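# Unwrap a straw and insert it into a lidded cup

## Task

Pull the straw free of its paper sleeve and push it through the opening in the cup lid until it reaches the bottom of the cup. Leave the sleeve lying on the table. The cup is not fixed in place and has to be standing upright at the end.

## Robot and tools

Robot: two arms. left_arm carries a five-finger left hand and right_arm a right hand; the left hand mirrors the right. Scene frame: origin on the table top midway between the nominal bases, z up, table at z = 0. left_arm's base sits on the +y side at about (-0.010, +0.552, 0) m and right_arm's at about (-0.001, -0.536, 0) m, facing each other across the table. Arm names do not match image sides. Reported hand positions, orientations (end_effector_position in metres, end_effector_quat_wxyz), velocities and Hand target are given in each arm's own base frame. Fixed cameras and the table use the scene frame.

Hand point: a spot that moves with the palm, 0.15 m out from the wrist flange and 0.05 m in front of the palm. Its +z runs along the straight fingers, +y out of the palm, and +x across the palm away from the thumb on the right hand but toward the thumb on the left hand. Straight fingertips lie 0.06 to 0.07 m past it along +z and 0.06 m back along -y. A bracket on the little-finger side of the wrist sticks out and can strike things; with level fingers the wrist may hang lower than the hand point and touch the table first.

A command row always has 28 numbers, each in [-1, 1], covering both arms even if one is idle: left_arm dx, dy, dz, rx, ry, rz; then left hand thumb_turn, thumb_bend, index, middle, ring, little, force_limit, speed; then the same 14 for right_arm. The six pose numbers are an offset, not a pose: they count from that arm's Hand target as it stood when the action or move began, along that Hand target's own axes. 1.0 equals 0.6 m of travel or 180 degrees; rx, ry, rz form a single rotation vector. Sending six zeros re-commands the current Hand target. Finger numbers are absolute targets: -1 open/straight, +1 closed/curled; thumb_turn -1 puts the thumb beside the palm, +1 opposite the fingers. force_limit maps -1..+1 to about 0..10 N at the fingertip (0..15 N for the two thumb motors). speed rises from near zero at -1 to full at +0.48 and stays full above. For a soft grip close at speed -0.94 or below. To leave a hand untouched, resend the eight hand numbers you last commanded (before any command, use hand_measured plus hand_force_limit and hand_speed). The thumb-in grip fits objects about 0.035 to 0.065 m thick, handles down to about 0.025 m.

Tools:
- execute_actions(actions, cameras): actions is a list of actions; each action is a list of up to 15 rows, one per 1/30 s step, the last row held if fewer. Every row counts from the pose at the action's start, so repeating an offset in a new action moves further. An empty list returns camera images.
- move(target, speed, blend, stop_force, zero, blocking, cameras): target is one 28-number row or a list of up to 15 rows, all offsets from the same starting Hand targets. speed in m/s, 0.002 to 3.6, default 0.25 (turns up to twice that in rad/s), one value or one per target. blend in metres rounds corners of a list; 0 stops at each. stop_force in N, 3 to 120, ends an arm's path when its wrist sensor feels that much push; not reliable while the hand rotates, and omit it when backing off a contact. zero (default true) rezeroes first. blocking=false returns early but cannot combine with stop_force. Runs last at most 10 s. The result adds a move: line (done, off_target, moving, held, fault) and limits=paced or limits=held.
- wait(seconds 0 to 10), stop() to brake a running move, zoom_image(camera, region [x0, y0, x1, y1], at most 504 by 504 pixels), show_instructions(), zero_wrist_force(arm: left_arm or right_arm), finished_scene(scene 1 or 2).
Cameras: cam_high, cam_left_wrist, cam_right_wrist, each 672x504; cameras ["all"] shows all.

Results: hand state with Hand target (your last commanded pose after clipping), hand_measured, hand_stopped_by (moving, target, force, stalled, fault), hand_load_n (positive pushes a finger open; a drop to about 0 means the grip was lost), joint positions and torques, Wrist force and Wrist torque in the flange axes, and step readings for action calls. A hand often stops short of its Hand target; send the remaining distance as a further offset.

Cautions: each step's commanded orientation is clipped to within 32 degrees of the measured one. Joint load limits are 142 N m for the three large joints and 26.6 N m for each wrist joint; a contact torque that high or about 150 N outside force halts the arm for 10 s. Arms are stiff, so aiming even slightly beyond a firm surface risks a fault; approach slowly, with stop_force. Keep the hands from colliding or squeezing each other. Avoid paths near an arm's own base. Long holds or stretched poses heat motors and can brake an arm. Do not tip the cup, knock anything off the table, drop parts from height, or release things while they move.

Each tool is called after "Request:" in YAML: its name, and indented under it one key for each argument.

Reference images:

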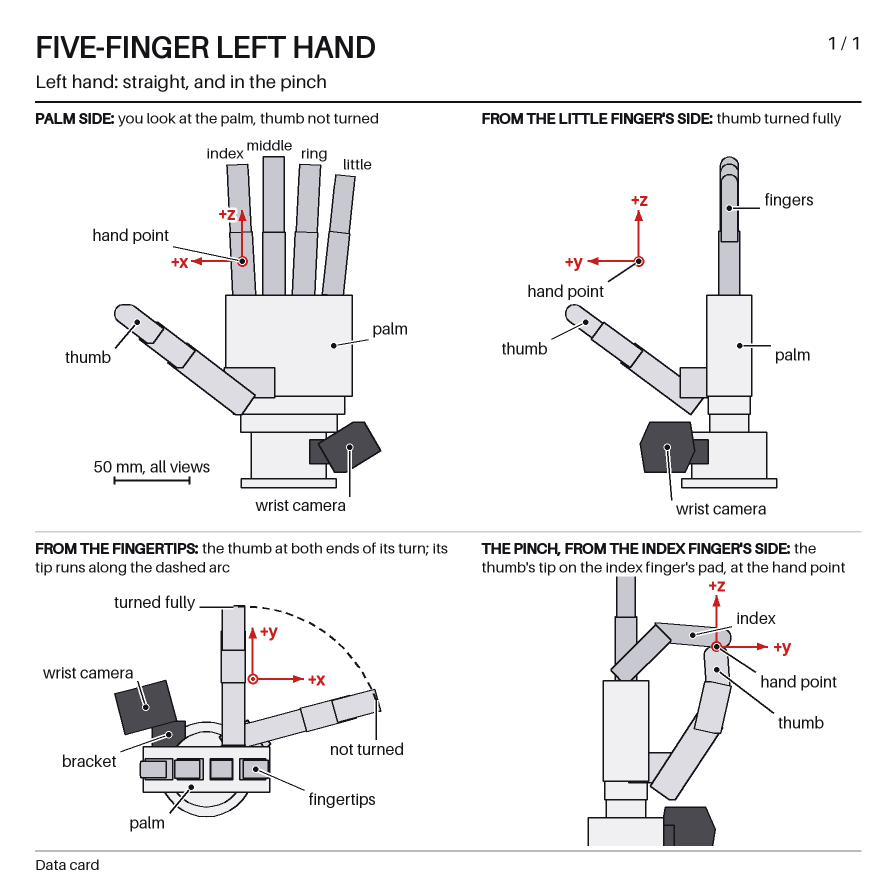

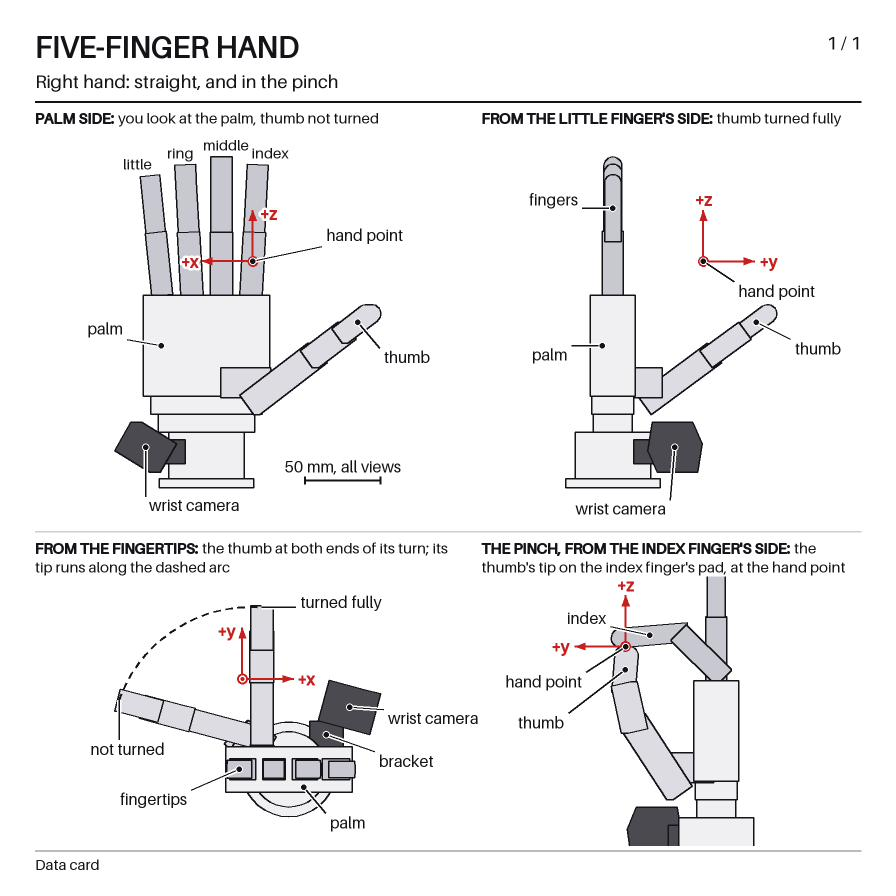

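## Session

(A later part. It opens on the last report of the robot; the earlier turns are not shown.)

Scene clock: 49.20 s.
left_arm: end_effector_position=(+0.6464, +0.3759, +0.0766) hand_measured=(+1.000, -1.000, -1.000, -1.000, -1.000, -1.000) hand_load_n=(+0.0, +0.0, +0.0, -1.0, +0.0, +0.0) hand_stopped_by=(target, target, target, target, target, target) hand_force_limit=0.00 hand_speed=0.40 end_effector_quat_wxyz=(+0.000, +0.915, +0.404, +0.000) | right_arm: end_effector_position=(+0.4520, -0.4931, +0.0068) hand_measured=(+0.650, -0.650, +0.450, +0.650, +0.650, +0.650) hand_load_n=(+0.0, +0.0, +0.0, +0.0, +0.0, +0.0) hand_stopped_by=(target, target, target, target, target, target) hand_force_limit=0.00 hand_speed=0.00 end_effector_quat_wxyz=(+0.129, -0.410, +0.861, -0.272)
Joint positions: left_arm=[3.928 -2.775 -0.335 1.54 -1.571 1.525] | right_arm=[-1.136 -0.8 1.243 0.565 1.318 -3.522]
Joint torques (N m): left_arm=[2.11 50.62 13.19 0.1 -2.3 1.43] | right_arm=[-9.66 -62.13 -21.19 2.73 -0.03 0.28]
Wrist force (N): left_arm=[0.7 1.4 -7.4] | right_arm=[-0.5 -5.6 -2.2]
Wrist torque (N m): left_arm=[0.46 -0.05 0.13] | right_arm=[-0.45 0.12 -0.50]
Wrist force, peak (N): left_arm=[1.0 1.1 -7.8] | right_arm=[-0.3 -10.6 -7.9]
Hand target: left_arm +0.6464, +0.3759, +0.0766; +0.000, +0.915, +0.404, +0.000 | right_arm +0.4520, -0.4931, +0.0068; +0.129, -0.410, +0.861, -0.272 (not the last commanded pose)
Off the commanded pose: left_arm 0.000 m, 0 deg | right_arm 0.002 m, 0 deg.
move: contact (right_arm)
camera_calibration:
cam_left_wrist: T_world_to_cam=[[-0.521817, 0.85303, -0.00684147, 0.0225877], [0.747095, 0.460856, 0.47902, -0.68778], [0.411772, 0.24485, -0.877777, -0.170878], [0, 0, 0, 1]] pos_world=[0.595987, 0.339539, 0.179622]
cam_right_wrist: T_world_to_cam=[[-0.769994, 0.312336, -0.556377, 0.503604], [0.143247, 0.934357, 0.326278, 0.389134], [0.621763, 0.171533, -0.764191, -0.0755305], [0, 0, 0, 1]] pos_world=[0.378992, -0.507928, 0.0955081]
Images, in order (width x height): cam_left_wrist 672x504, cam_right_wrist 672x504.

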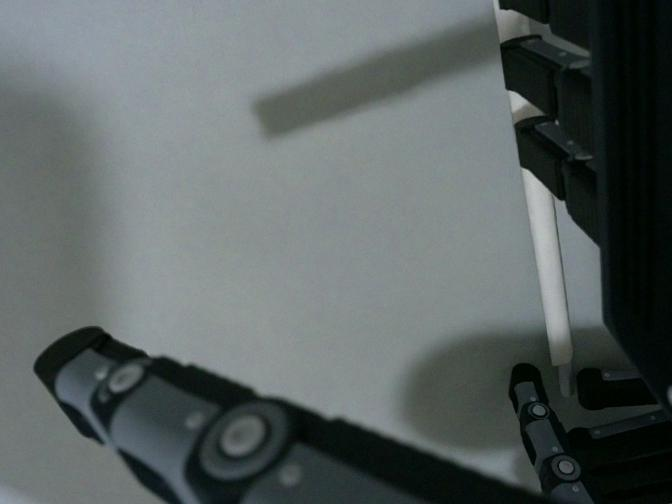

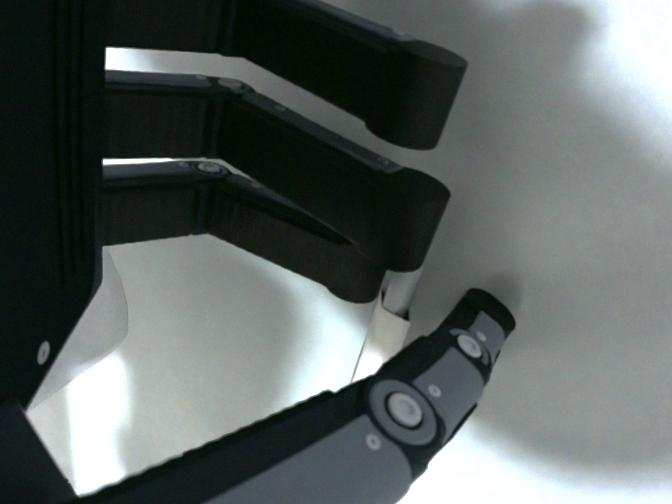

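Request:
move:
  target: [0,0,0,0,0,0,1,-1,-1,-1,-1,-1,0,0.4,0,-0.001,-0.0014,0,0,0,0.65,0.2,0.45,0.65,0.65,0.65,0.6,-0.85]
  speed: 0.06
  cameras: ["cam_left_wrist","cam_right_wrist"]

Request:
zoom_image:
  camera: "cam_left_wrist"
  region: [470, 340, 670, 504]

Request:
zoom_image:
  camera: "cam_right_wrist"
  region: [260, 160, 530, 400]

Scene clock: 51.17 s.
left_arm: end_effector_position=(+0.6464, +0.3759, +0.0766) hand_measured=(+1.000, -1.000, -1.000, -1.000, -1.000, -1.000) hand_load_n=(+0.0, +0.0, +0.0, +0.0, +0.0, +0.0) hand_stopped_by=(target, target, target, target, target, target) hand_force_limit=0.00 hand_speed=0.40 end_effector_quat_wxyz=(+0.000, +0.915, +0.404, +0.000) | right_arm: end_effector_position=(+0.4520, -0.4932, +0.0078) hand_measured=(+0.650, -0.336, +0.450, +0.650, +0.650, +0.650) hand_load_n=(+0.0, +11.5, +2.0, +0.0, +0.0, +0.0) hand_stopped_by=(target, force, target, target, target, target) hand_force_limit=0.60 hand_speed=-0.85 end_effector_quat_wxyz=(+0.129, -0.410, +0.861, -0.272)
Joint positions: left_arm=[3.928 -2.775 -0.335 1.54 -1.571 1.525] | right_arm=[-1.136 -0.801 1.242 0.567 1.318 -3.522]
Joint torques (N m): left_arm=[0.76 51.31 10.17 0.1 -2.2 1.48] | right_arm=[-0.42 -59.48 -17.06 0.36 2.66 1.09]
Wrist force (N): left_arm=[0.7 0.6 -5.1] | right_arm=[-0.8 -3.3 -0.7]
Wrist torque (N m): left_arm=[0.39 -0.03 0.13] | right_arm=[-0.28 0.13 -0.48]
Wrist force, peak (N): left_arm=[0.8 1.2 -7.7] | right_arm=[-0.7 -5.6 -2.3]
Hand target: left_arm +0.6464, +0.3759, +0.0766; +0.000, +0.915, +0.404, +0.000 | right_arm +0.4520, -0.4931, +0.0078; +0.129, -0.410, +0.861, -0.272
Off the commanded pose: left_arm 0.000 m, 0 deg | right_arm 0.000 m, 0 deg.
move: done
camera_calibration:
cam_left_wrist: T_world_to_cam=[[-0.521817, 0.85303, -0.00684147, 0.0225877], [0.747095, 0.460856, 0.47902, -0.68778], [0.411772, 0.24485, -0.877777, -0.170878], [0, 0, 0, 1]] pos_world=[0.595987, 0.339539, 0.179622]
cam_right_wrist: T_world_to_cam=[[-0.770029, 0.312326, -0.556335, 0.504165], [0.143267, 0.934363, 0.326253, 0.388806], [0.621716, 0.17152, -0.764232, -0.0747511], [0, 0, 0, 1]] pos_world=[0.378992, -0.507928, 0.0965082]
Images, in order (width x height): cam_left_wrist 672x504, cam_right_wrist 672x504.

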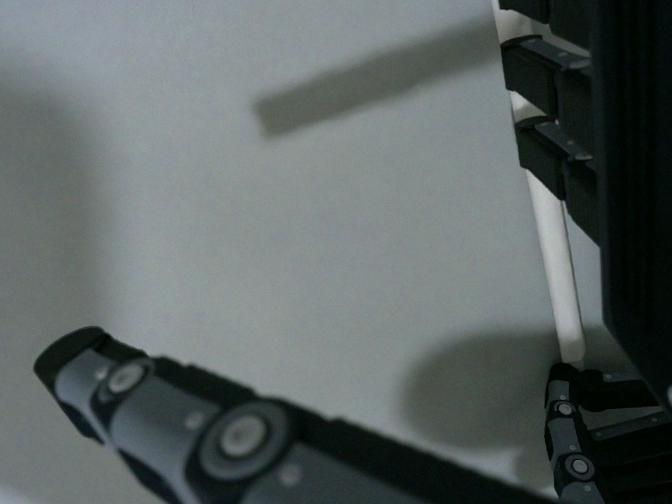

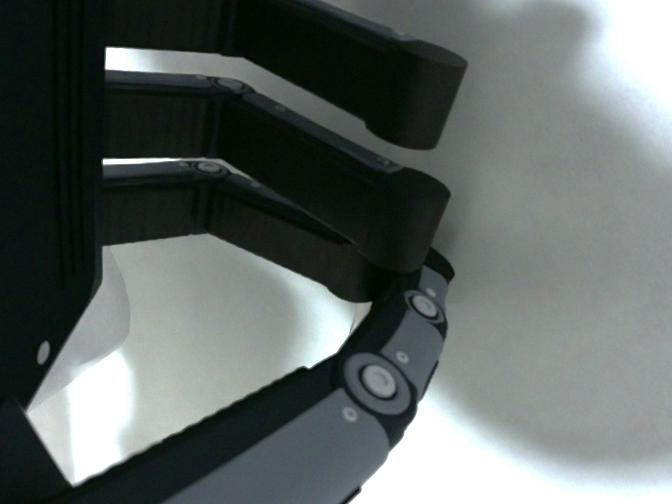

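Scaled by 2.520 from the camera's 672x504 image, which has a finer 960x720 frame.

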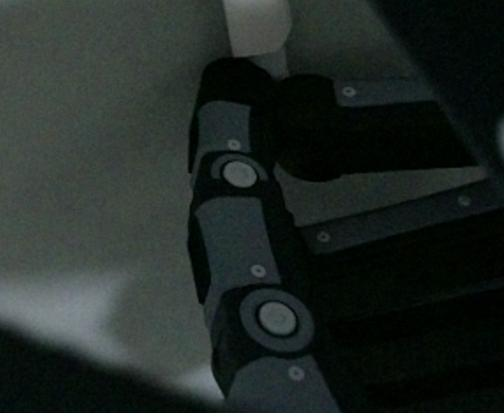

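Scaled by 1.867 from the camera's 672x504 image, which has a finer 960x720 frame.

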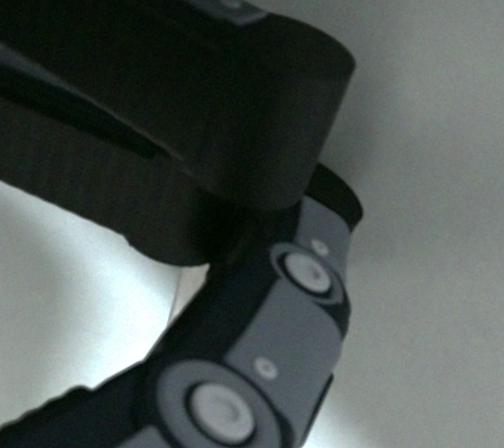

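Request:
move:
  target: [0,0,0,0,0,0,1,-1,-1,-1,-1,-1,0,0.4,0.05,0,0,0,0,0,0.65,0.2,0.45,0.65,0.65,0.65,0.6,-0.85]
  speed: 0.04
  cameras: ["cam_left_wrist"]

Scene clock: 52.27 s.
left_arm: end_effector_position=(+0.6464, +0.3759, +0.0766) hand_measured=(+1.000, -1.000, -1.000, -1.000, -1.000, -1.000) hand_load_n=(+0.0, -0.5, +0.0, +0.0, +0.0, +0.0) hand_stopped_by=(target, target, target, target, target, target) hand_force_limit=0.00 hand_speed=0.40 end_effector_quat_wxyz=(+0.000, +0.915, +0.404, +0.000) | right_arm: end_effector_position=(+0.4330, -0.5165, +0.0078) hand_measured=(+0.650, -0.336, +0.450, +0.650, +0.650, +0.650) hand_load_n=(+0.0, +11.5, +2.0, +0.0, +0.0, +0.0) hand_stopped_by=(target, force, target, target, target, target) hand_force_limit=0.60 hand_speed=-0.85 end_effector_quat_wxyz=(+0.129, -0.410, +0.861, -0.272) end_effector_velocity=(+0.001, +0.003, -0.002) end_effector_angular_velocity=(+0.005, +0.000, -0.001)
Joint positions: left_arm=[3.928 -2.775 -0.335 1.54 -1.571 1.525] | right_arm=[-1.183 -0.782 1.209 0.592 1.293 -3.563]
Joint velocities: left_arm=[within noise] | right_arm=[0.004 0.001 0.005 -0.002 0.001 0.005]
Joint torques (N m): left_arm=[0.59 52 9.43 0.1 -2.11 1.47] | right_arm=[9.63 -61.48 -6.83 -0.69 2.15 1.51]
Wrist force (N): left_arm=[0.9 0.8 -4.8] | right_arm=[-0.7 -3.5 -0.2]
Wrist torque (N m): left_arm=[0.34 -0.05 0.15] | right_arm=[-0.27 0.11 -0.44]
Wrist force, peak (N): left_arm=[0.9 0.8 -5.5] | right_arm=[-1.2 -3.7 -0.3]
Hand target: left_arm +0.6464, +0.3759, +0.0766; +0.000, +0.915, +0.404, +0.000 | right_arm +0.4331, -0.5164, +0.0079; +0.129, -0.410, +0.861, -0.272
Off the commanded pose: left_arm 0.000 m, 0 deg | right_arm 0.000 m, 0 deg.
move: done
camera_calibration:
cam_left_wrist: T_world_to_cam=[[-0.521817, 0.85303, -0.00684147, 0.0225877], [0.747095, 0.460856, 0.47902, -0.68778], [0.411772, 0.24485, -0.877777, -0.170878], [0, 0, 0, 1]] pos_world=[0.595987, 0.339539, 0.179622]
Images, in order (width x height): cam_left_wrist 672x504.

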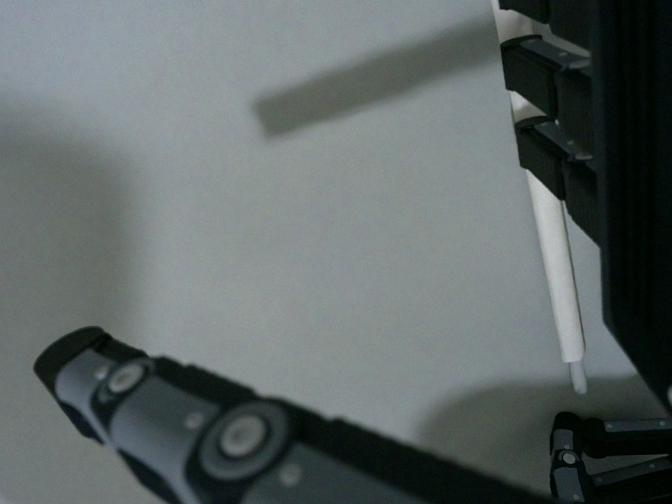

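Request:
move:
  target:
    - [0,0,0,0,0,0,1,-1,-1,-1,-1,-1,0,0.4,0,-0.0057,-0.0082,0,0,0,0.65,-0.65,0.45,0.65,0.65,0.65,0,0]
    - [0,0,0,0,0,0,1,-1,-1,-1,-1,-1,0,0.4,-0.05,-0.0125,-0.0033,0,0,0,0.65,-0.65,0.45,0.65,0.65,0.65,0,0]
  speed: 0.06

Request:
move:
  target: [0,0,0,0,0,0,1,-1,-1,-1,-1,-1,0,0.4,0,0.0100,0.0143,0,0,0,0.65,-0.65,0.45,0.65,0.65,0.65,0,0]
  speed: 0.015
  stop_force: 3
  cameras: ["cam_left_wrist","cam_right_wrist"]

Request:
zoom_image:
  camera: "cam_left_wrist"
  region: [470, 340, 670, 504]

Request:
zoom_image:
  camera: "cam_right_wrist"
  region: [260, 160, 530, 400]

Scene clock: 56.20 s.
left_arm: end_effector_position=(+0.6464, +0.3759, +0.0766) hand_measured=(+1.000, -1.000, -1.000, -1.000, -1.000, -1.000) hand_load_n=(+0.0, +0.0, +0.0, +0.0, +0.0, -0.5) hand_stopped_by=(target, target, target, target, target, target) hand_force_limit=0.00 hand_speed=0.40 end_effector_quat_wxyz=(+0.000, +0.915, +0.404, +0.000) | right_arm: end_effector_position=(+0.4559, -0.4963, +0.0138) hand_measured=(+0.650, -0.650, +0.450, +0.650, +0.650, +0.650) hand_load_n=(+0.0, +0.0, +0.0, +0.0, +0.0, +0.0) hand_stopped_by=(target, target, target, target, target, target) hand_force_limit=0.00 hand_speed=0.00 end_effector_quat_wxyz=(+0.129, -0.410, +0.861, -0.272)
Joint positions: left_arm=[3.928 -2.775 -0.335 1.54 -1.571 1.525] | right_arm=[-1.132 -0.797 1.216 0.587 1.32 -3.519]
Joint torques (N m): left_arm=[-2.04 55.67 9.93 0.01 -2.22 1.29] | right_arm=[-11.49 -49.59 -22.04 3.17 -2.59 -1.22]
Wrist force (N): left_arm=[0.7 0.6 -5.0] | right_arm=[-0.4 -3.6 0.0]
Wrist torque (N m): left_arm=[0.32 -0.03 0.14] | right_arm=[-0.31 0.09 -0.47]
Wrist force, peak (N): left_arm=[0.5 0.7 -5.5] | right_arm=[-1.4 -3.6 0.1]
Hand target: left_arm +0.6464, +0.3759, +0.0766; +0.000, +0.915, +0.404, +0.000 | right_arm +0.4559, -0.4963, +0.0137; +0.129, -0.410, +0.861, -0.272
Off the commanded pose: left_arm 0.000 m, 0 deg | right_arm 0.000 m, 0 deg.
move: done

Scene clock: 57.77 s.
left_arm: end_effector_position=(+0.6464, +0.3759, +0.0766) hand_measured=(+1.000, -1.000, -1.000, -1.000, -1.000, -1.000) hand_load_n=(+0.0, +0.0, +0.0, -0.5, +0.0, +0.0) hand_stopped_by=(target, target, target, target, target, target) hand_force_limit=0.00 hand_speed=0.40 end_effector_quat_wxyz=(+0.000, +0.915, +0.404, +0.000) | right_arm: end_effector_position=(+0.4559, -0.4963, +0.0068) hand_measured=(+0.650, -0.650, +0.450, +0.650, +0.650, +0.650) hand_load_n=(+0.0, +0.0, +0.0, +0.0, +0.0, +0.0) hand_stopped_by=(target, target, target, target, target, target) hand_force_limit=0.00 hand_speed=0.00 end_effector_quat_wxyz=(+0.129, -0.410, +0.861, -0.272)
Joint positions: left_arm=[3.928 -2.775 -0.335 1.54 -1.571 1.525] | right_arm=[-1.132 -0.789 1.222 0.574 1.32 -3.519]
Joint torques (N m): left_arm=[-2.84 56.58 9.57 0.07 -2.09 1.26] | right_arm=[-8.21 -63.75 -21.95 3 0.15 -0.4]
Wrist force (N): left_arm=[0.6 0.5 -5.0] | right_arm=[-0.6 -5.2 -1.8]
Wrist torque (N m): left_arm=[0.31 0.00 0.13] | right_arm=[-0.41 0.12 -0.50]
Wrist force, peak (N): left_arm=[0.5 0.7 -5.4] | right_arm=[-0.5 -9.9 -7.1]
Hand target: left_arm +0.6464, +0.3759, +0.0766; +0.000, +0.915, +0.404, +0.000 | right_arm +0.4559, -0.4963, +0.0068; +0.129, -0.410, +0.861, -0.272 (not the last commanded pose)
Off the commanded pose: left_arm 0.000 m, 0 deg | right_arm 0.004 m, 0 deg.
move: contact (right_arm)
camera_calibration:
cam_left_wrist: T_world_to_cam=[[-0.521817, 0.85303, -0.00684147, 0.0225877], [0.747095, 0.460856, 0.47902, -0.68778], [0.411772, 0.24485, -0.877777, -0.170878], [0, 0, 0, 1]] pos_world=[0.595987, 0.339539, 0.179622]
cam_right_wrist: T_world_to_cam=[[-0.770005, 0.312263, -0.556403, 0.507601], [0.143187, 0.934381, 0.326235, 0.391479], [0.621763, 0.171533, -0.76419, -0.0773473], [0, 0, 0, 1]] pos_world=[0.382892, -0.511028, 0.095608]
Images, in order (width x height): cam_left_wrist 672x504, cam_right_wrist 672x504.

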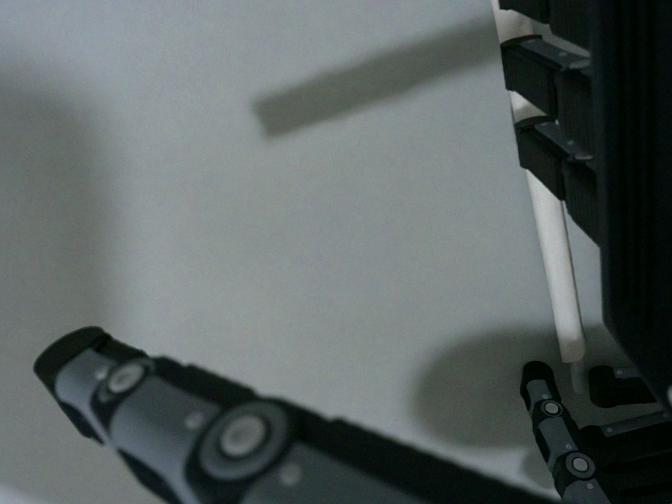

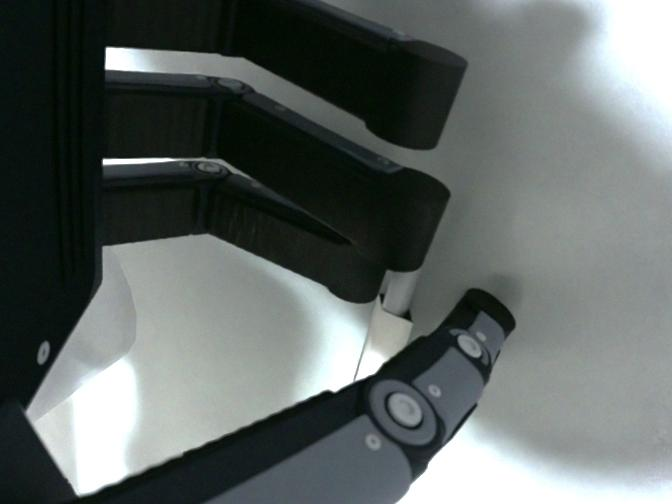

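Scaled by 2.520 from the camera's 672x504 image, which has a finer 960x720 frame.

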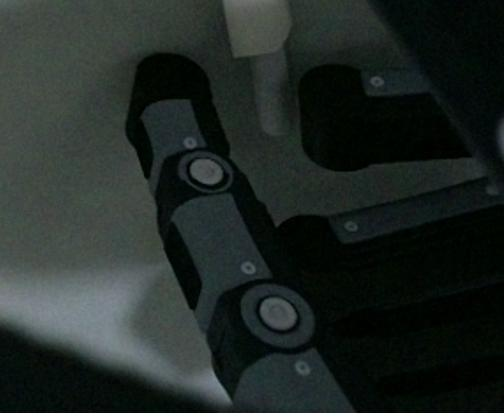

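Scaled by 1.867 from the camera's 672x504 image, which has a finer 960x720 frame.

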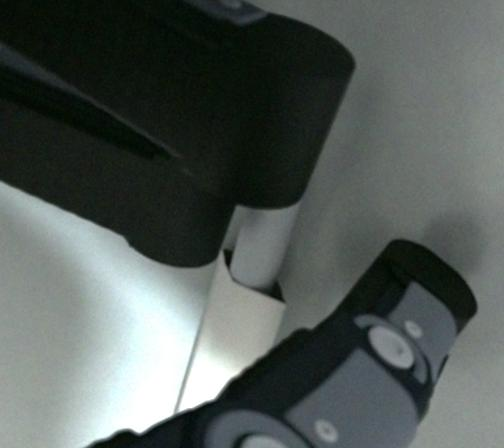

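Request:
move:
  target: [0,0,0,0,0,0,1,-1,-1,-1,-1,-1,0,0.4,0,-0.0029,-0.0041,0,0,0,0.65,-0.52,0.45,0.65,0.65,0.65,0,0]
  speed: 0.06

Request:
move:
  target: [0,0,0,0,0,0,1,-1,-1,-1,-1,-1,0,0.4,0,0.0096,0.0136,0,0,0,0.65,-0.52,0.45,0.65,0.65,0.65,0,0]
  speed: 0.015
  stop_force: 3
  cameras: ["cam_left_wrist","cam_right_wrist"]

Request:
zoom_image:
  camera: "cam_left_wrist"
  region: [470, 340, 670, 504]

Request:
zoom_image:
  camera: "cam_right_wrist"
  region: [260, 160, 530, 400]

Scene clock: 58.90 s.
left_arm: end_effector_position=(+0.6464, +0.3759, +0.0766) hand_measured=(+1.000, -1.000, -1.000, -1.000, -1.000, -1.000) hand_load_n=(+0.0, -0.5, +0.0, +0.0, +0.0, +0.0) hand_stopped_by=(target, target, target, target, target, target) hand_force_limit=0.00 hand_speed=0.40 end_effector_quat_wxyz=(+0.000, +0.915, +0.404, +0.000) | right_arm: end_effector_position=(+0.4559, -0.4963, +0.0099) hand_measured=(+0.650, -0.520, +0.450, +0.650, +0.650, +0.650) hand_load_n=(+0.0, +0.0, +0.5, +0.0, +0.0, +0.0) hand_stopped_by=(target, target, target, target, target, target) hand_force_limit=0.00 hand_speed=0.00 end_effector_quat_wxyz=(+0.129, -0.410, +0.861, -0.272)
Joint positions: left_arm=[3.928 -2.775 -0.335 1.54 -1.571 1.525] | right_arm=[-1.132 -0.792 1.219 0.58 1.32 -3.519]
Joint torques (N m): left_arm=[-3.23 57.68 9.74 0.1 -2.05 1.22] | right_arm=[-2.11 -59.13 -18.85 1.64 2.52 0.27]
Wrist force (N): left_arm=[0.5 0.4 -4.9] | right_arm=[-0.8 -3.5 0.1]
Wrist torque (N m): left_arm=[0.28 0.01 0.14] | right_arm=[-0.29 0.13 -0.49]
Wrist force, peak (N): left_arm=[0.5 0.9 -5.5] | right_arm=[-1.0 -4.2 -3.6]
Hand target: left_arm +0.6464, +0.3759, +0.0766; +0.000, +0.915, +0.404, +0.000 | right_arm +0.4559, -0.4963, +0.0098; +0.129, -0.410, +0.861, -0.272
Off the commanded pose: left_arm 0.000 m, 0 deg | right_arm 0.000 m, 0 deg.
move: done

Scene clock: 60.17 s.
left_arm: end_effector_position=(+0.6464, +0.3759, +0.0766) hand_measured=(+1.000, -1.000, -1.000, -1.000, -1.000, -1.000) hand_load_n=(+0.0, +0.0, +0.0, +0.0, +0.0, +0.0) hand_stopped_by=(target, target, target, target, target, target) hand_force_limit=0.00 hand_speed=0.40 end_effector_quat_wxyz=(+0.000, +0.915, +0.404, +0.000) | right_arm: end_effector_position=(+0.4559, -0.4964, +0.0070) hand_measured=(+0.650, -0.520, +0.450, +0.650, +0.650, +0.650) hand_load_n=(+0.0, +0.0, +0.0, +0.0, +0.0, +0.0) hand_stopped_by=(target, target, target, target, target, target) hand_force_limit=0.00 hand_speed=0.00 end_effector_quat_wxyz=(+0.129, -0.410, +0.861, -0.272)
Joint positions: left_arm=[3.928 -2.775 -0.335 1.54 -1.571 1.525] | right_arm=[-1.132 -0.789 1.222 0.574 1.32 -3.519]
Joint torques (N m): left_arm=[-3.39 58.26 9.99 0.11 -2.1 1.3] | right_arm=[-1.27 -62.63 -21.3 2.68 2.43 0.31]
Wrist force (N): left_arm=[0.6 0.5 -5.1] | right_arm=[-0.6 -5.8 -2.6]
Wrist torque (N m): left_arm=[0.31 -0.01 0.14] | right_arm=[-0.44 0.13 -0.50]
Wrist force, peak (N): left_arm=[0.7 0.6 -5.4] | right_arm=[-0.5 -10.9 -9.3]
Hand target: left_arm +0.6464, +0.3759, +0.0766; +0.000, +0.915, +0.404, +0.000 | right_arm +0.4559, -0.4964, +0.0070; +0.129, -0.410, +0.861, -0.272 (not the last commanded pose)
Off the commanded pose: left_arm 0.000 m, 0 deg | right_arm 0.007 m, 0 deg.
move: contact (right_arm)
camera_calibration:
cam_left_wrist: T_world_to_cam=[[-0.521817, 0.85303, -0.00684147, 0.0225877], [0.747095, 0.460856, 0.47902, -0.68778], [0.411772, 0.24485, -0.877777, -0.170878], [0, 0, 0, 1]] pos_world=[0.595987, 0.339539, 0.179622]
cam_right_wrist: T_world_to_cam=[[-0.769958, 0.31215, -0.556532, 0.507623], [0.143127, 0.934439, 0.326096, 0.391606], [0.621836, 0.171426, -0.764155, -0.0773404], [0, 0, 0, 1]] pos_world=[0.382892, -0.511128, 0.0957073]
Images, in order (width x height): cam_left_wrist 672x504, cam_right_wrist 672x504.

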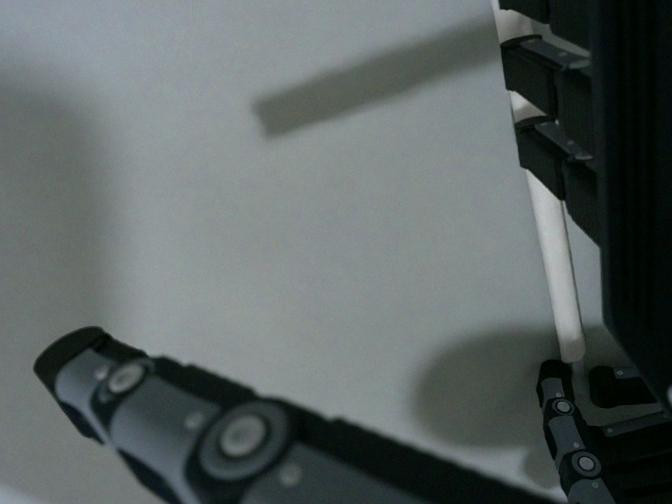

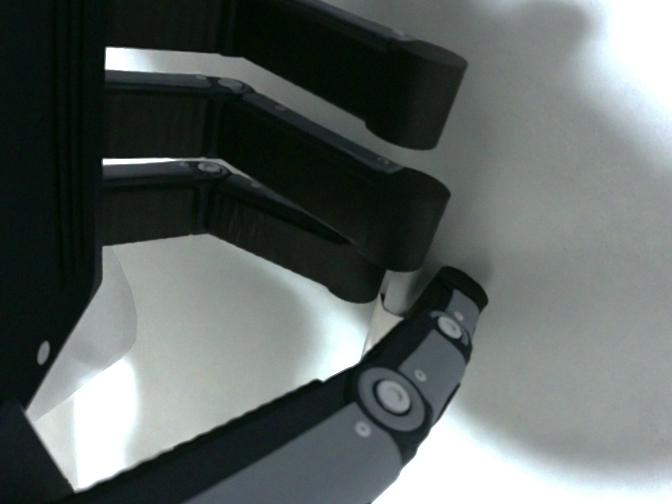

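Scaled by 2.520 from the camera's 672x504 image, which has a finer 960x720 frame.

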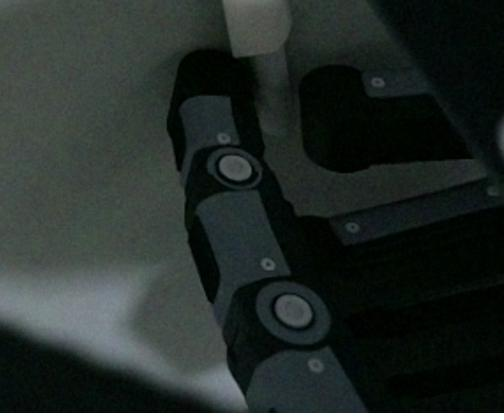

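Scaled by 1.867 from the camera's 672x504 image, which has a finer 960x720 frame.

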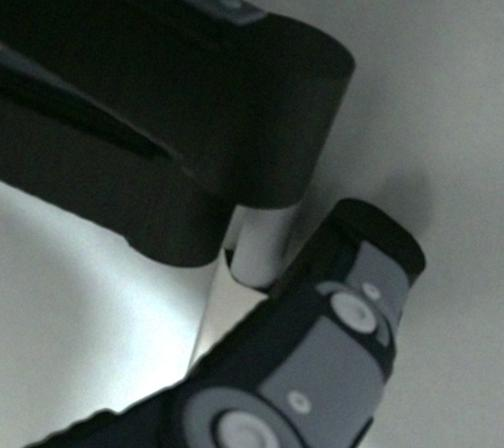

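Request:
move:
  target:
    - [0,0,0,0,0,0,1,-1,-1,-1,-1,-1,0,0.4,0,0.0014,0.002,0,0,0,0.65,-0.52,0.45,0.65,0.65,0.65,0,0]
    - [0,0,0,0,0,0,1,-1,-1,-1,-1,-1,0,0.4,0,0.0014,0.002,0,0,0,0.65,0.2,0.45,0.65,0.65,0.65,0.6,-0.85]
  speed: 0.02
  cameras: ["cam_left_wrist","cam_right_wrist"]

Request:
zoom_image:
  camera: "cam_left_wrist"
  region: [470, 340, 670, 504]

Request:
zoom_image:
  camera: "cam_right_wrist"
  region: [260, 160, 530, 400]

Scene clock: 61.77 s.
left_arm: end_effector_position=(+0.6464, +0.3759, +0.0766) hand_measured=(+1.000, -1.000, -1.000, -1.000, -1.000, -1.000) hand_load_n=(+0.0, +0.0, +0.0, +0.0, +0.0, +0.0) hand_stopped_by=(target, target, target, target, target, target) hand_force_limit=0.00 hand_speed=0.40 end_effector_quat_wxyz=(+0.000, +0.915, +0.404, +0.000) | right_arm: end_effector_position=(+0.4559, -0.4963, +0.0055) hand_measured=(+0.650, -0.488, +0.450, +0.650, +0.650, +0.650) hand_load_n=(+0.5, +12.5, +0.0, +0.0, +0.5, +0.0) hand_stopped_by=(target, force, target, target, target, target) hand_force_limit=0.60 hand_speed=-0.85 end_effector_quat_wxyz=(+0.129, -0.410, +0.861, -0.272)
Joint positions: left_arm=[3.928 -2.775 -0.335 1.54 -1.571 1.525] | right_arm=[-1.132 -0.788 1.223 0.571 1.32 -3.519]
Joint torques (N m): left_arm=[-4.54 59.51 9.6 0.12 -2.14 1.24] | right_arm=[-2.91 -18.22 -7 -0.33 2.17 -0.05]
Wrist force (N): left_arm=[0.7 0.6 -5.0] | right_arm=[-0.4 -15.1 -32.0]
Wrist torque (N m): left_arm=[0.33 -0.03 0.14] | right_arm=[-1.45 0.18 -0.57]
Wrist force, peak (N): left_arm=[0.7 0.8 -5.3] | right_arm=[-0.4 -15.0 -32.1]
Hand target: left_arm +0.6464, +0.3759, +0.0766; +0.000, +0.915, +0.404, +0.000 | right_arm +0.4559, -0.4964, +0.0056; +0.129, -0.410, +0.861, -0.272
Off the commanded pose: left_arm 0.000 m, 0 deg | right_arm 0.000 m, 0 deg.
move: done
camera_calibration:
cam_left_wrist: T_world_to_cam=[[-0.521817, 0.85303, -0.00684147, 0.0225877], [0.747095, 0.460856, 0.47902, -0.68778], [0.411772, 0.24485, -0.877777, -0.170878], [0, 0, 0, 1]] pos_world=[0.595987, 0.339539, 0.179622]
cam_right_wrist: T_world_to_cam=[[-0.769958, 0.31215, -0.556532, 0.506813], [0.143127, 0.934439, 0.326096, 0.391969], [0.621836, 0.171426, -0.764155, -0.0784274], [0, 0, 0, 1]] pos_world=[0.382892, -0.511028, 0.0943073]
Images, in order (width x height): cam_left_wrist 672x504, cam_right_wrist 672x504.

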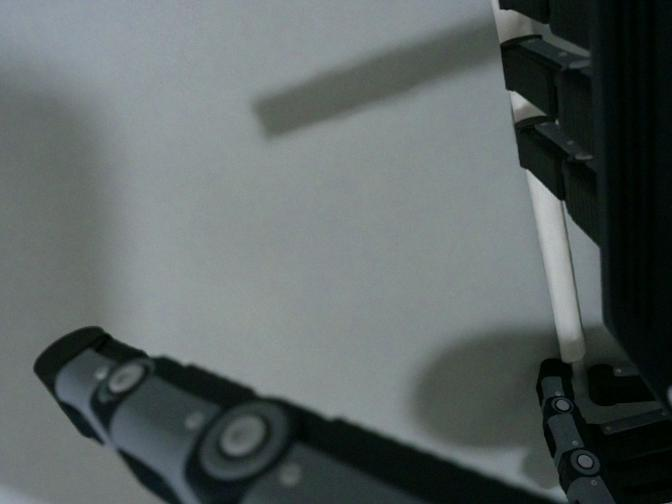

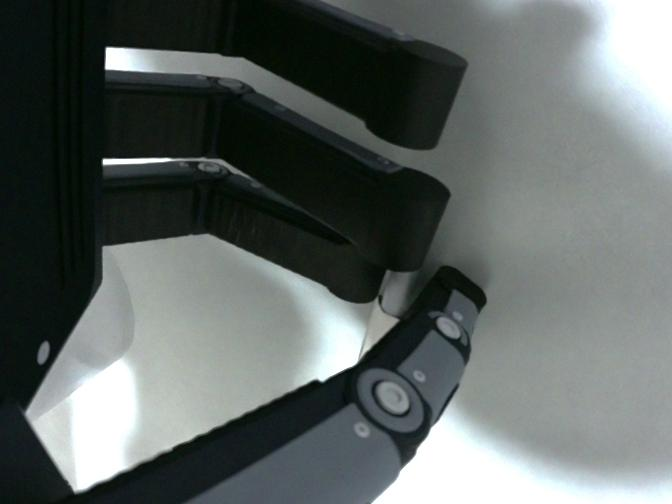

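Scaled by 2.520 from the camera's 672x504 image, which has a finer 960x720 frame.

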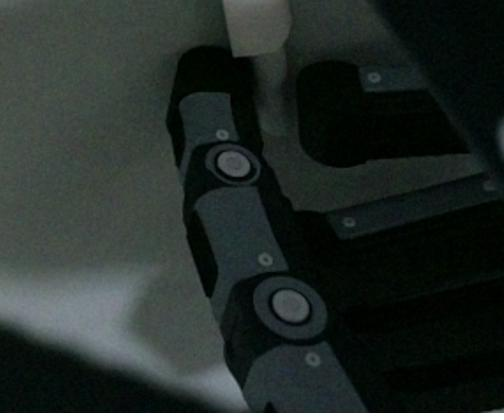

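Scaled by 1.867 from the camera's 672x504 image, which has a finer 960x720 frame.

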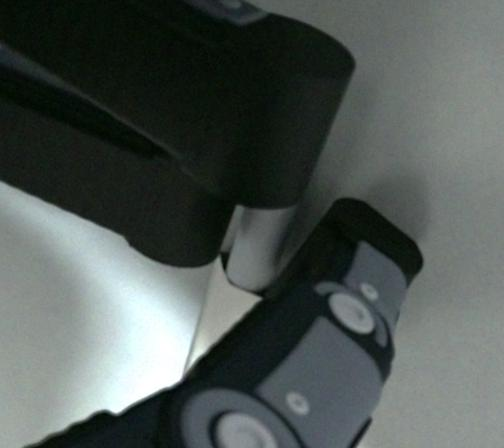

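Request:
move:
  target:
    - [0,0,0,0,0,0,1,-1,-1,-1,-1,-1,0,0.4,0,-0.0105,-0.015,0,0,0,0.65,-0.5,0.45,0.65,0.65,0.65,0,0]
    - [0,0,0,0,0,0,1,-1,-1,-1,-1,-1,0,0.4,0,-0.0105,-0.015,-0.031,0,0,0.65,-0.5,0.45,0.65,0.65,0.65,0,0]
  speed: 0.06

Request:
move:
  target: [0,0,0,0,0,0,1,-1,-1,-1,-1,-1,0,0.4,0,0.0133,0.0233,0,0,0,0.65,-0.5,0.45,0.65,0.65,0.65,0,0]
  speed: 0.015
  stop_force: 3
  cameras: ["cam_left_wrist","cam_right_wrist"]

Request:
zoom_image:
  camera: "cam_left_wrist"
  region: [470, 340, 670, 504]

Request:
zoom_image:
  camera: "cam_right_wrist"
  region: [260, 160, 530, 400]

Scene clock: 64.43 s.
left_arm: end_effector_position=(+0.6464, +0.3759, +0.0766) hand_measured=(+1.000, -1.000, -1.000, -1.000, -1.000, -1.000) hand_load_n=(+0.0, +0.0, +0.0, +0.0, +0.0, +0.0) hand_stopped_by=(target, target, target, target, target, target) hand_force_limit=0.00 hand_speed=0.40 end_effector_quat_wxyz=(+0.000, +0.915, +0.404, +0.000) | right_arm: end_effector_position=(+0.4559, -0.4963, +0.0165) hand_measured=(+0.650, -0.500, +0.450, +0.650, +0.650, +0.650) hand_load_n=(+0.0, +0.0, +0.0, +0.0, +0.0, +0.0) hand_stopped_by=(target, target, target, target, target, target) hand_force_limit=0.00 hand_speed=0.00 end_effector_quat_wxyz=(+0.116, -0.414, +0.869, -0.246)
Joint positions: left_arm=[3.928 -2.775 -0.335 1.54 -1.571 1.525] | right_arm=[-1.121 -0.758 1.136 0.685 1.349 -3.523]
Joint torques (N m): left_arm=[-5.81 61.61 9.39 0.09 -2.11 1.21] | right_arm=[7.36 -49.66 -8.64 -0.99 1.19 -1.38]
Wrist force (N): left_arm=[0.8 0.6 -5.1] | right_arm=[-0.8 -3.3 -0.2]
Wrist torque (N m): left_arm=[0.33 -0.05 0.15] | right_arm=[-0.25 0.15 -0.41]
Wrist force, peak (N): left_arm=[0.9 0.7 -5.6] | right_arm=[-0.3 -15.0 -32.1]
Hand target: left_arm +0.6464, +0.3759, +0.0766; +0.000, +0.915, +0.404, +0.000 | right_arm +0.4559, -0.4963, +0.0166; +0.116, -0.414, +0.869, -0.246 (not the last commanded pose)
Off the commanded pose: left_arm 0.000 m, 0 deg | right_arm 0.000 m, 2 deg.
move: held (right_arm; a check stopped the path); path passed 1 of 2 targets; limits=held
pose unreachable (right arm): on one or more control steps of this call, first in action 0 (counted from 0), this arm could not follow its commanded pose, so it was not sent that pose on those steps. It may still have moved: this result reports where it is.
cause: moving toward the commanded pose would bring a part of the arm too close to another arm (a part of this arm just beyond joint 5 (wrist 2) and a part of the left arm just beyond its joint 4 (wrist 1), 5 mm apart when this arm was first held).

Scene clock: 66.27 s.
left_arm: end_effector_position=(+0.6464, +0.3759, +0.0766) hand_measured=(+1.000, -1.000, -1.000, -1.000, -1.000, -1.000) hand_load_n=(+0.0, +0.0, +0.0, -0.5, +0.0, +0.0) hand_stopped_by=(target, target, target, target, target, target) hand_force_limit=0.00 hand_speed=0.40 end_effector_quat_wxyz=(+0.000, +0.915, +0.404, +0.000) | right_arm: end_effector_position=(+0.4562, -0.4965, +0.0052) hand_measured=(+0.650, -0.500, +0.450, +0.650, +0.650, +0.650) hand_load_n=(+0.0, +0.5, +0.0, +0.0, +0.0, +0.0) hand_stopped_by=(target, target, target, target, target, target) hand_force_limit=0.00 hand_speed=0.00 end_effector_quat_wxyz=(+0.116, -0.414, +0.869, -0.246)
Joint positions: left_arm=[3.928 -2.775 -0.335 1.54 -1.571 1.525] | right_arm=[-1.12 -0.746 1.145 0.664 1.349 -3.523]
Joint torques (N m): left_arm=[-6.85 62.73 9.88 0.06 -2.06 1.2] | right_arm=[7.37 -64.55 -21.06 3.2 1.46 0.66]
Wrist force (N): left_arm=[0.8 0.8 -5.1] | right_arm=[-0.6 -5.6 -3.3]
Wrist torque (N m): left_arm=[0.36 -0.05 0.14] | right_arm=[-0.43 0.16 -0.43]
Wrist force, peak (N): left_arm=[0.7 0.9 -5.4] | right_arm=[-0.6 -10.4 -10.1]
Hand target: left_arm +0.6464, +0.3759, +0.0766; +0.000, +0.915, +0.404, +0.000 | right_arm +0.4561, -0.4966, +0.0052; +0.116, -0.414, +0.869, -0.246 (not the last commanded pose)
Off the commanded pose: left_arm 0.000 m, 0 deg | right_arm 0.005 m, 0 deg.
move: contact (right_arm)
camera_calibration:
cam_left_wrist: T_world_to_cam=[[-0.521817, 0.85303, -0.00684147, 0.0225877], [0.747095, 0.460856, 0.47902, -0.68778], [0.411772, 0.24485, -0.877777, -0.170878], [0, 0, 0, 1]] pos_world=[0.595987, 0.339539, 0.179622]
cam_right_wrist: T_world_to_cam=[[-0.795476, 0.333025, -0.506273, 0.528653], [0.159657, 0.921114, 0.355047, 0.377944], [0.584575, 0.201601, -0.785894, -0.0467382], [0, 0, 0, 1]] pos_world=[0.387511, -0.514762, 0.0967238]
Images, in order (width x height): cam_left_wrist 672x504, cam_right_wrist 672x504.

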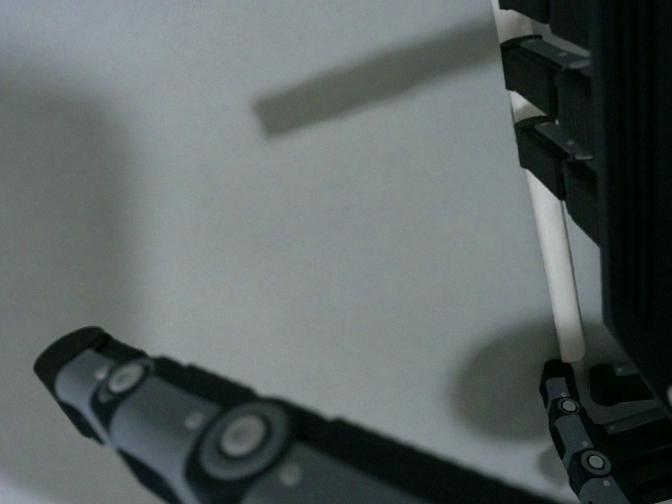

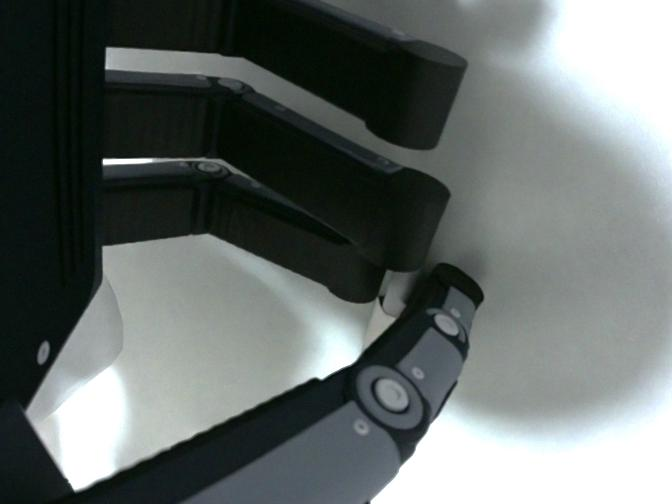

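Scaled by 2.520 from the camera's 672x504 image, which has a finer 960x720 frame.

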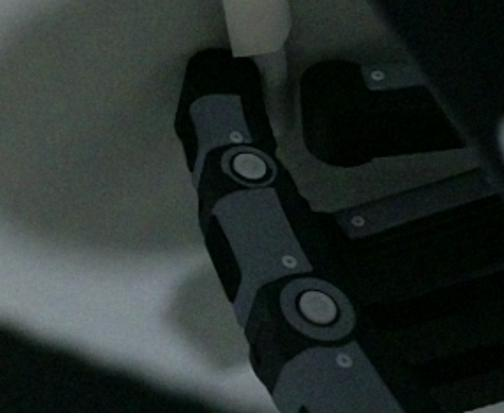

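Scaled by 1.867 from the camera's 672x504 image, which has a finer 960x720 frame.

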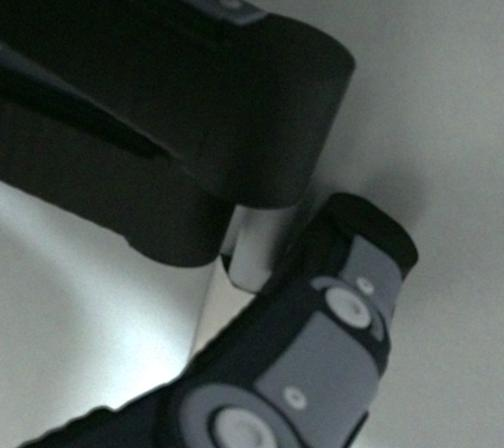

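Request:
move:
  target: [0,0,0,0,0,0,1,-1,-1,-1,-1,-1,0,0.4,0,0.0002,0.0004,0,0,0,0.65,0.2,0.45,0.65,0.65,0.65,0.6,-0.85]
  speed: 0.02
  cameras: ["cam_left_wrist"]

Request:
zoom_image:
  camera: "cam_left_wrist"
  region: [470, 340, 670, 504]

Scene clock: 67.43 s.
left_arm: end_effector_position=(+0.6464, +0.3759, +0.0766) hand_measured=(+1.000, -1.000, -1.000, -1.000, -1.000, -1.000) hand_load_n=(+0.0, -0.5, +0.0, +0.0, +0.0, +0.0) hand_stopped_by=(target, target, target, target, target, target) hand_force_limit=0.00 hand_speed=0.40 end_effector_quat_wxyz=(+0.000, +0.915, +0.404, +0.000) | right_arm: end_effector_position=(+0.4562, -0.4966, +0.0050) hand_measured=(+0.650, -0.352, +0.450, +0.650, +0.650, +0.650) hand_load_n=(+0.5, +12.0, -3.5, +0.0, +0.0, +0.0) hand_stopped_by=(target, force, target, target, target, target) hand_force_limit=0.60 hand_speed=-0.85 end_effector_quat_wxyz=(+0.116, -0.414, +0.869, -0.246)
Joint positions: left_arm=[3.928 -2.775 -0.335 1.54 -1.571 1.525] | right_arm=[-1.12 -0.745 1.145 0.664 1.349 -3.523]
Joint torques (N m): left_arm=[-8.26 63.84 9.95 0.05 -2.13 1.08] | right_arm=[7.56 -31.68 -7.31 -2.21 1.75 0.58]
Wrist force (N): left_arm=[1.5 -0.6 -5.5] | right_arm=[-2.0 -6.1 -12.9]
Wrist torque (N m): left_arm=[0.36 0.02 0.22] | right_arm=[-0.51 0.14 -0.46]
Wrist force, peak (N): left_arm=[1.2 -0.2 -5.8] | right_arm=[-2.2 -6.1 -12.9]
Hand target: left_arm +0.6464, +0.3759, +0.0766; +0.000, +0.915, +0.404, +0.000 | right_arm +0.4562, -0.4966, +0.0049; +0.116, -0.414, +0.869, -0.246
Off the commanded pose: left_arm 0.000 m, 0 deg | right_arm 0.000 m, 0 deg.
move: done
camera_calibration:
cam_left_wrist: T_world_to_cam=[[-0.521817, 0.85303, -0.00684147, 0.0225877], [0.747095, 0.460856, 0.47902, -0.68778], [0.411772, 0.24485, -0.877777, -0.170878], [0, 0, 0, 1]] pos_world=[0.595987, 0.339539, 0.179622]
Images, in order (width x height): cam_left_wrist 672x504.

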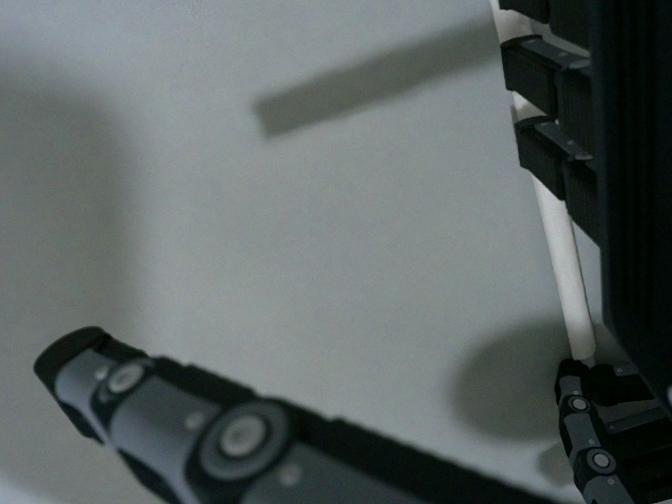

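Scaled by 2.520 from the camera's 672x504 image, which has a finer 960x720 frame.

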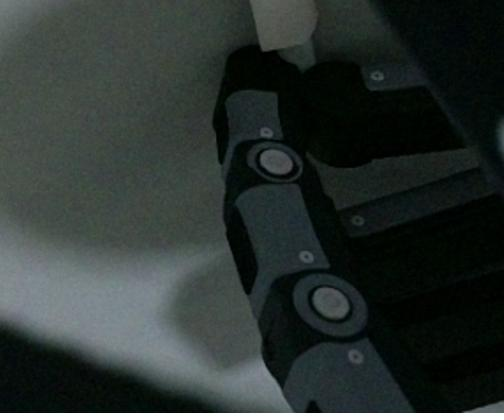

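Request:
move:
  target:
    - [0,0,-0.05,0,0,0,1,-1,-1,-1,-1,-1,0,0.4,0,0,0,0,0,0,0.65,0.2,0.45,0.65,0.65,0.65,0.6,-0.85]
    - [0,0,-0.05,0,0,0,1,-1,-1,-1,-1,-1,0,0.4,0,-0.027,-0.042,0,0,0,0.65,0.2,0.45,0.65,0.65,0.65,0.6,-0.85]
  speed: 0.05
  cameras: ["cam_left_wrist","cam_right_wrist"]

Request:
zoom_image:
  camera: "cam_right_wrist"
  region: [260, 160, 530, 400]

Scene clock: 69.33 s.
left_arm: end_effector_position=(+0.6464, +0.3759, +0.1066) hand_measured=(+1.000, -1.000, -1.000, -1.000, -1.000, -1.000) hand_load_n=(+0.0, +0.0, +0.0, +0.0, +0.0, +0.0) hand_stopped_by=(target, target, target, target, target, target) hand_force_limit=0.00 hand_speed=0.40 end_effector_quat_wxyz=(+0.000, +0.915, +0.404, +0.000) | right_arm: end_effector_position=(+0.4567, -0.4970, +0.0351) hand_measured=(+0.650, -0.352, +0.450, +0.650, +0.650, +0.650) hand_load_n=(+0.0, +6.5, +0.0, +0.0, +0.0, +0.0) hand_stopped_by=(target, force, target, target, target, target) hand_force_limit=0.60 hand_speed=-0.85 end_effector_quat_wxyz=(+0.116, -0.414, +0.869, -0.246)
Joint positions: left_arm=[3.928 -2.796 -0.217 1.442 -1.571 1.525] | right_arm=[-1.12 -0.772 1.112 0.723 1.349 -3.522]
Joint torques (N m): left_arm=[-5.43 76.72 14.83 -1.12 -2.39 1.39] | right_arm=[10.84 -37.55 -9.54 -1.2 2.66 1.51]
Wrist force (N): left_arm=[0.3 0.0 -0.1] | right_arm=[-0.8 -3.5 -0.2]
Wrist torque (N m): left_arm=[0.00 0.10 0.15] | right_arm=[-0.29 0.15 -0.44]
Wrist force, peak (N): left_arm=[1.6 -0.1 -5.9] | right_arm=[-2.1 -6.5 -13.4]
Hand target: left_arm +0.6464, +0.3759, +0.1066; +0.000, +0.915, +0.404, +0.000 | right_arm +0.4567, -0.4969, +0.0349; +0.116, -0.414, +0.869, -0.246
Off the commanded pose: left_arm 0.000 m, 0 deg | right_arm 0.000 m, 0 deg.
move: done
camera_calibration:
cam_left_wrist: T_world_to_cam=[[-0.52188, 0.852991, -0.00688294, 0.0228517], [0.747051, 0.460928, 0.47902, -0.702101], [0.411772, 0.244849, -0.877777, -0.144633], [0, 0, 0, 1]] pos_world=[0.595987, 0.339539, 0.209522]
cam_right_wrist: T_world_to_cam=[[-0.7954, 0.332891, -0.50648, 0.54425], [0.159662, 0.921228, 0.354749, 0.367712], [0.584677, 0.201302, -0.785895, -0.0236461], [0, 0, 0, 1]] pos_world=[0.388012, -0.515163, 0.126623]
Images, in order (width x height): cam_left_wrist 672x504, cam_right_wrist 672x504.

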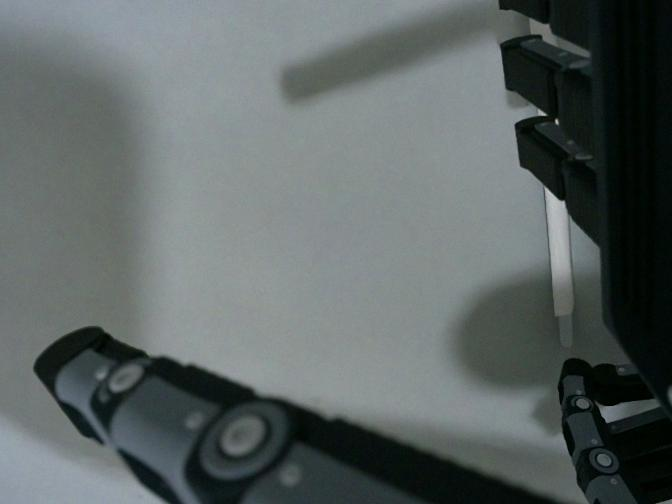

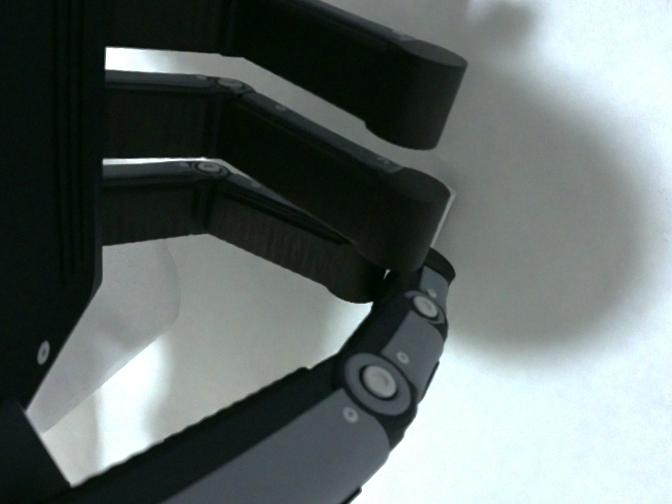

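Scaled by 1.867 from the camera's 672x504 image, which has a finer 960x720 frame.

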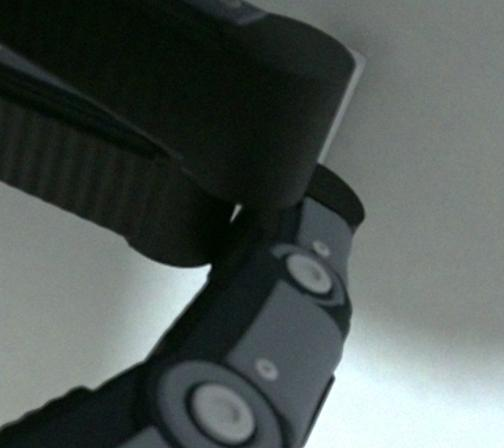

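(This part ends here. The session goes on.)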